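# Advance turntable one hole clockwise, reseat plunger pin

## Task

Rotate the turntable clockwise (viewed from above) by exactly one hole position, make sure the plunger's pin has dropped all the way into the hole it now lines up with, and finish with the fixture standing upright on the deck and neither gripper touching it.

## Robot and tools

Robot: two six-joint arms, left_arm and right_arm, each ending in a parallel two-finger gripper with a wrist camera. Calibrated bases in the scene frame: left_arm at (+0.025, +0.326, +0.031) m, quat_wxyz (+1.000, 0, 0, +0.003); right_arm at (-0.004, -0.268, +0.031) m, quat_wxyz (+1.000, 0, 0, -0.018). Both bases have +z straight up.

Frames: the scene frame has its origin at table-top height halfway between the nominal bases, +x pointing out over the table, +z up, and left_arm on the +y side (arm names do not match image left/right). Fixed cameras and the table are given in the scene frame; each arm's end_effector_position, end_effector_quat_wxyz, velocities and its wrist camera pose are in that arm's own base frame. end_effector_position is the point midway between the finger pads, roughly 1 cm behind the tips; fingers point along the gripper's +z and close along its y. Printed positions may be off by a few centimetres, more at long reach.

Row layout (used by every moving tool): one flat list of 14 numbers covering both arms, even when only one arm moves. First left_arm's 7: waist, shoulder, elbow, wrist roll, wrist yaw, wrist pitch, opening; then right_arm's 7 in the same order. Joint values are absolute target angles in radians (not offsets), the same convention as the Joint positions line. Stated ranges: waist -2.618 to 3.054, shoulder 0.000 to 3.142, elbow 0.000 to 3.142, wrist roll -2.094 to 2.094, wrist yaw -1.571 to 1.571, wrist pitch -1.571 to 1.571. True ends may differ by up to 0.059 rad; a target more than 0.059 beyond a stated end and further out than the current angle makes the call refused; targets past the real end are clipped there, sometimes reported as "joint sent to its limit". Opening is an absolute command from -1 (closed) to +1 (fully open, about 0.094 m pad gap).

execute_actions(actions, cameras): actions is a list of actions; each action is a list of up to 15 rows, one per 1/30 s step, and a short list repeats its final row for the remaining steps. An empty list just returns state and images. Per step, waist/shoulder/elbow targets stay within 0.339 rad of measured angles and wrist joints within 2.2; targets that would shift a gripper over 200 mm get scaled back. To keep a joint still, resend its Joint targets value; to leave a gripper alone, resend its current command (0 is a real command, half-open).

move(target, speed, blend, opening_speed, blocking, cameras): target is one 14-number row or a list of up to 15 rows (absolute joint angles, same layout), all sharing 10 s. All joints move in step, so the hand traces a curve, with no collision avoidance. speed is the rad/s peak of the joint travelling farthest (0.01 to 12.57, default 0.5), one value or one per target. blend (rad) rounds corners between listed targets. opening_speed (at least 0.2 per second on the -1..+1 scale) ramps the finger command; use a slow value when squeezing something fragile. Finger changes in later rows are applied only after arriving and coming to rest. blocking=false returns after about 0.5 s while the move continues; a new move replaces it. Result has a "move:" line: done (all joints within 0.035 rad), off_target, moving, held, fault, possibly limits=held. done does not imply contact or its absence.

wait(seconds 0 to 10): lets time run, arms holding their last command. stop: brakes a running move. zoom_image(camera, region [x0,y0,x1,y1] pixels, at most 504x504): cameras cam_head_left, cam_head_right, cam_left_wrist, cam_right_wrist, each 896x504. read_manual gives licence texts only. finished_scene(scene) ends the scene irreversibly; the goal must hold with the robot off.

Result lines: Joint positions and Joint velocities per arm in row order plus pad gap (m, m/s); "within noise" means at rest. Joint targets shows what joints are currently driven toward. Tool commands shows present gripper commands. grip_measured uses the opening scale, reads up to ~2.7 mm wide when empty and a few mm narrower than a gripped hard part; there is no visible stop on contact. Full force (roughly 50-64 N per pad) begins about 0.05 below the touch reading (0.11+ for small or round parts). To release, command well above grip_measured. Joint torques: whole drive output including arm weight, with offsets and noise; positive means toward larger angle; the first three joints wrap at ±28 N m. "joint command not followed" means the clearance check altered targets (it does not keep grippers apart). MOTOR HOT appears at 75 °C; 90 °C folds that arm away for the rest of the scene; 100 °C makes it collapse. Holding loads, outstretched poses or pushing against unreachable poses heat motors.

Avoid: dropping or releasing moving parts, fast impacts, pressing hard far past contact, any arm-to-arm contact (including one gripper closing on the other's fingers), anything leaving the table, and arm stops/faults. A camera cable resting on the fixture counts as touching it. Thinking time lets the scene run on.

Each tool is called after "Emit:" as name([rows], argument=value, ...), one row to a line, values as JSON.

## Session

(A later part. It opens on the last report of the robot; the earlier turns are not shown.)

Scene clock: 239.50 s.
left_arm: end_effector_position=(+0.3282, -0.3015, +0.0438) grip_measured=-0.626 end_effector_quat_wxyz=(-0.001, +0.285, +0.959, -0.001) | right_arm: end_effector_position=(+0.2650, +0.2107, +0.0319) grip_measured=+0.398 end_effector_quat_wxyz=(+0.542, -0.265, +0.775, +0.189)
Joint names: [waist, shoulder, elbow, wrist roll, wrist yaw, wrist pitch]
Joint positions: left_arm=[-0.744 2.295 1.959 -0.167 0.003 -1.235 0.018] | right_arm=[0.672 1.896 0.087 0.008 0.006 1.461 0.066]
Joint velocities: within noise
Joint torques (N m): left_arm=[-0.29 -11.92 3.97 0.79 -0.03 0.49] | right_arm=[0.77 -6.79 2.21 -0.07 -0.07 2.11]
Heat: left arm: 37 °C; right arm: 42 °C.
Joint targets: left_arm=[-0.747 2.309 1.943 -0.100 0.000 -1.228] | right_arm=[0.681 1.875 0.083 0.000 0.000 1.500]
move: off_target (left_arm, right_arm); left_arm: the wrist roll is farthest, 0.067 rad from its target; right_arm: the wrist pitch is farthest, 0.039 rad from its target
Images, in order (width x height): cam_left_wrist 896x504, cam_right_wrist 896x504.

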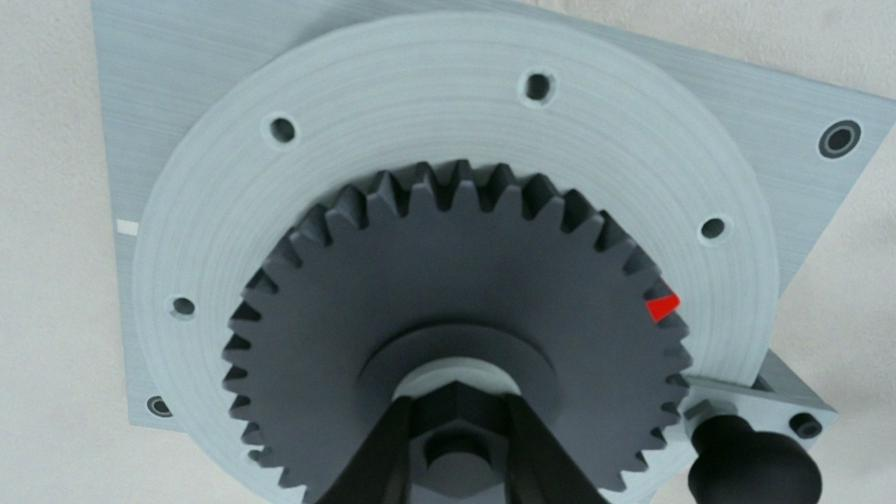

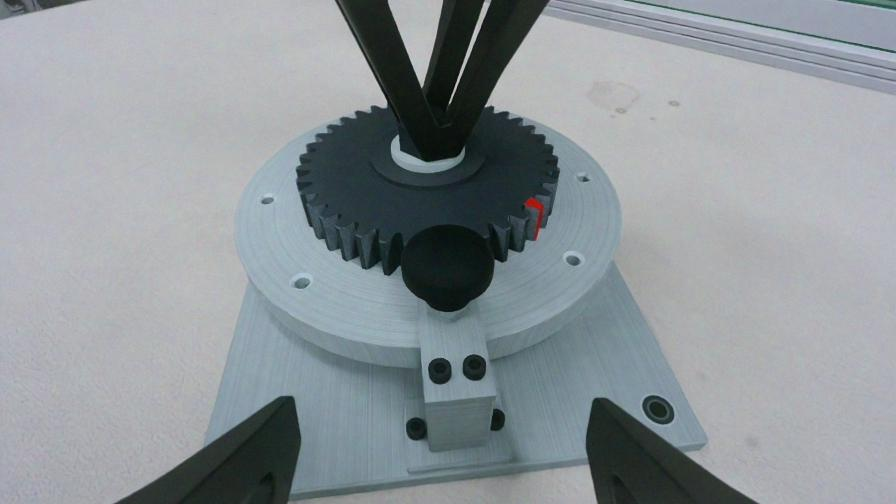

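Emit:
move([
  [-0.747, 2.309, 1.943, -0.19, 0.0, -1.2285, -0.88, 0.681, 1.875, 0.083, 0, 0, 1.50, 0.4],
  [-0.747, 2.309, 1.943, -0.19, 0.0, -1.2285, 0.0, 0.681, 1.875, 0.083, 0, 0, 1.50, 0.4],
  [-0.747, 2.295, 2.125, -0.19, 0.0, -1.405, 0.0, 0.55, 1.70, 0.10, 0, 0, 1.35, 0.4],
  [-0.5, 2.0, 2.0, -0.19, 0.0, -1.0, 0.0, 0.25, 1.60, 0.15, 0, 0, 1.30, 0.4],
], speed=[0.3, 0.4, 0.6, 1.0], opening_speed=1.2, blend=[0, 0, 0.05, 0], cameras=["cam_head_left", "cam_right_wrist"])

Emit:
zoom_image(camera="cam_head_left", region=[390, 245, 530, 355])

Scene clock: 260.23 s.
left_arm: end_effector_position=(+0.4485, -0.2396, +0.2122) grip_measured=-0.001 end_effector_quat_wxyz=(+0.265, +0.142, +0.949, -0.093) | right_arm: end_effector_position=(+0.3470, +0.0928, +0.1011) grip_measured=+0.398 end_effector_quat_wxyz=(+0.638, -0.095, +0.759, +0.086)
Joint names: [waist, shoulder, elbow, wrist roll, wrist yaw, wrist pitch]
Joint positions: left_arm=[-0.494 2.003 2.016 -0.197 -0.004 -1.015 0.047] | right_arm=[0.258 1.62 0.137 0.008 0 1.311 0.066]
Joint velocities: within noise
Joint torques (N m): left_arm=[-0.53 -11.66 4.62 0.1 0.03 1.67] | right_arm=[-0.88 -5.89 6.13 -0.06 0 1.7]
Heat: left arm: 38 °C; right arm: 42 °C.
Joint targets: left_arm=[-0.500 2.000 2.000 -0.190 0.000 -1.000] | right_arm=[0.250 1.600 0.150 0.000 0.000 1.300]
move: done
Images, in order (width x height): cam_head_left 896x504, cam_right_wrist 896x504.

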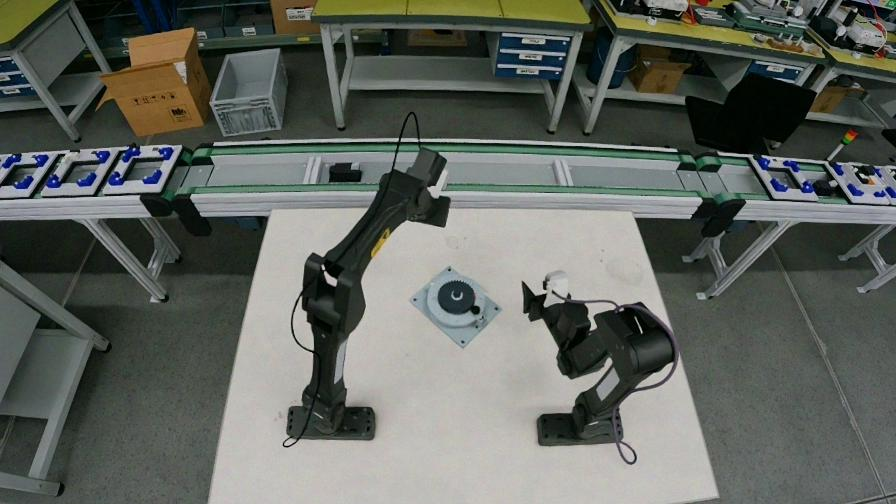

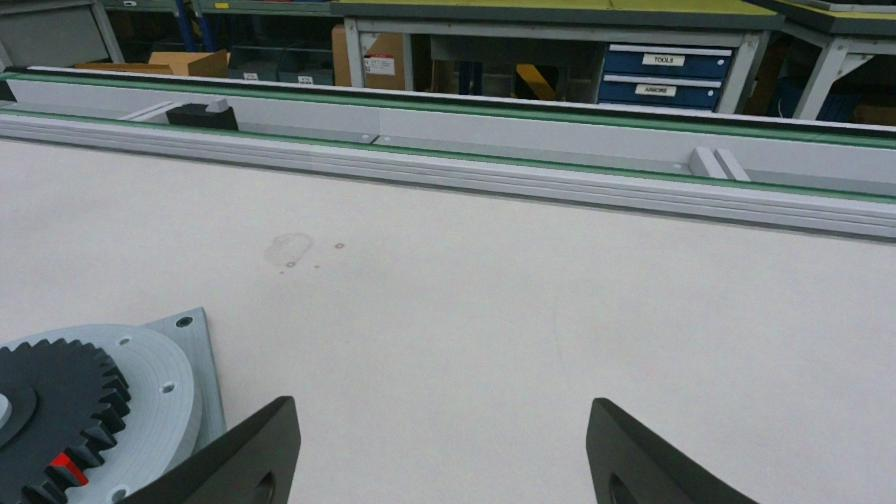

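Scaled by 3.600 from the camera's 896x504 image, which has a finer 1280x720 frame.

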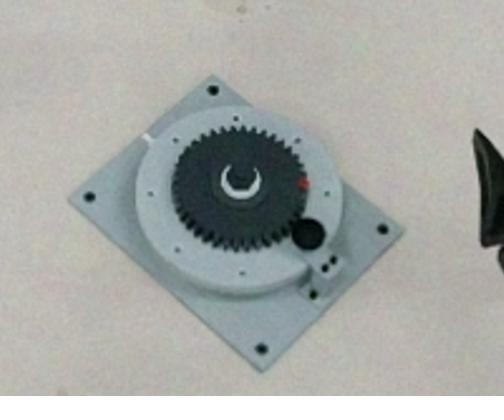

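Emit:
finished_scene(scene=2)

The scene is finished: the task was done.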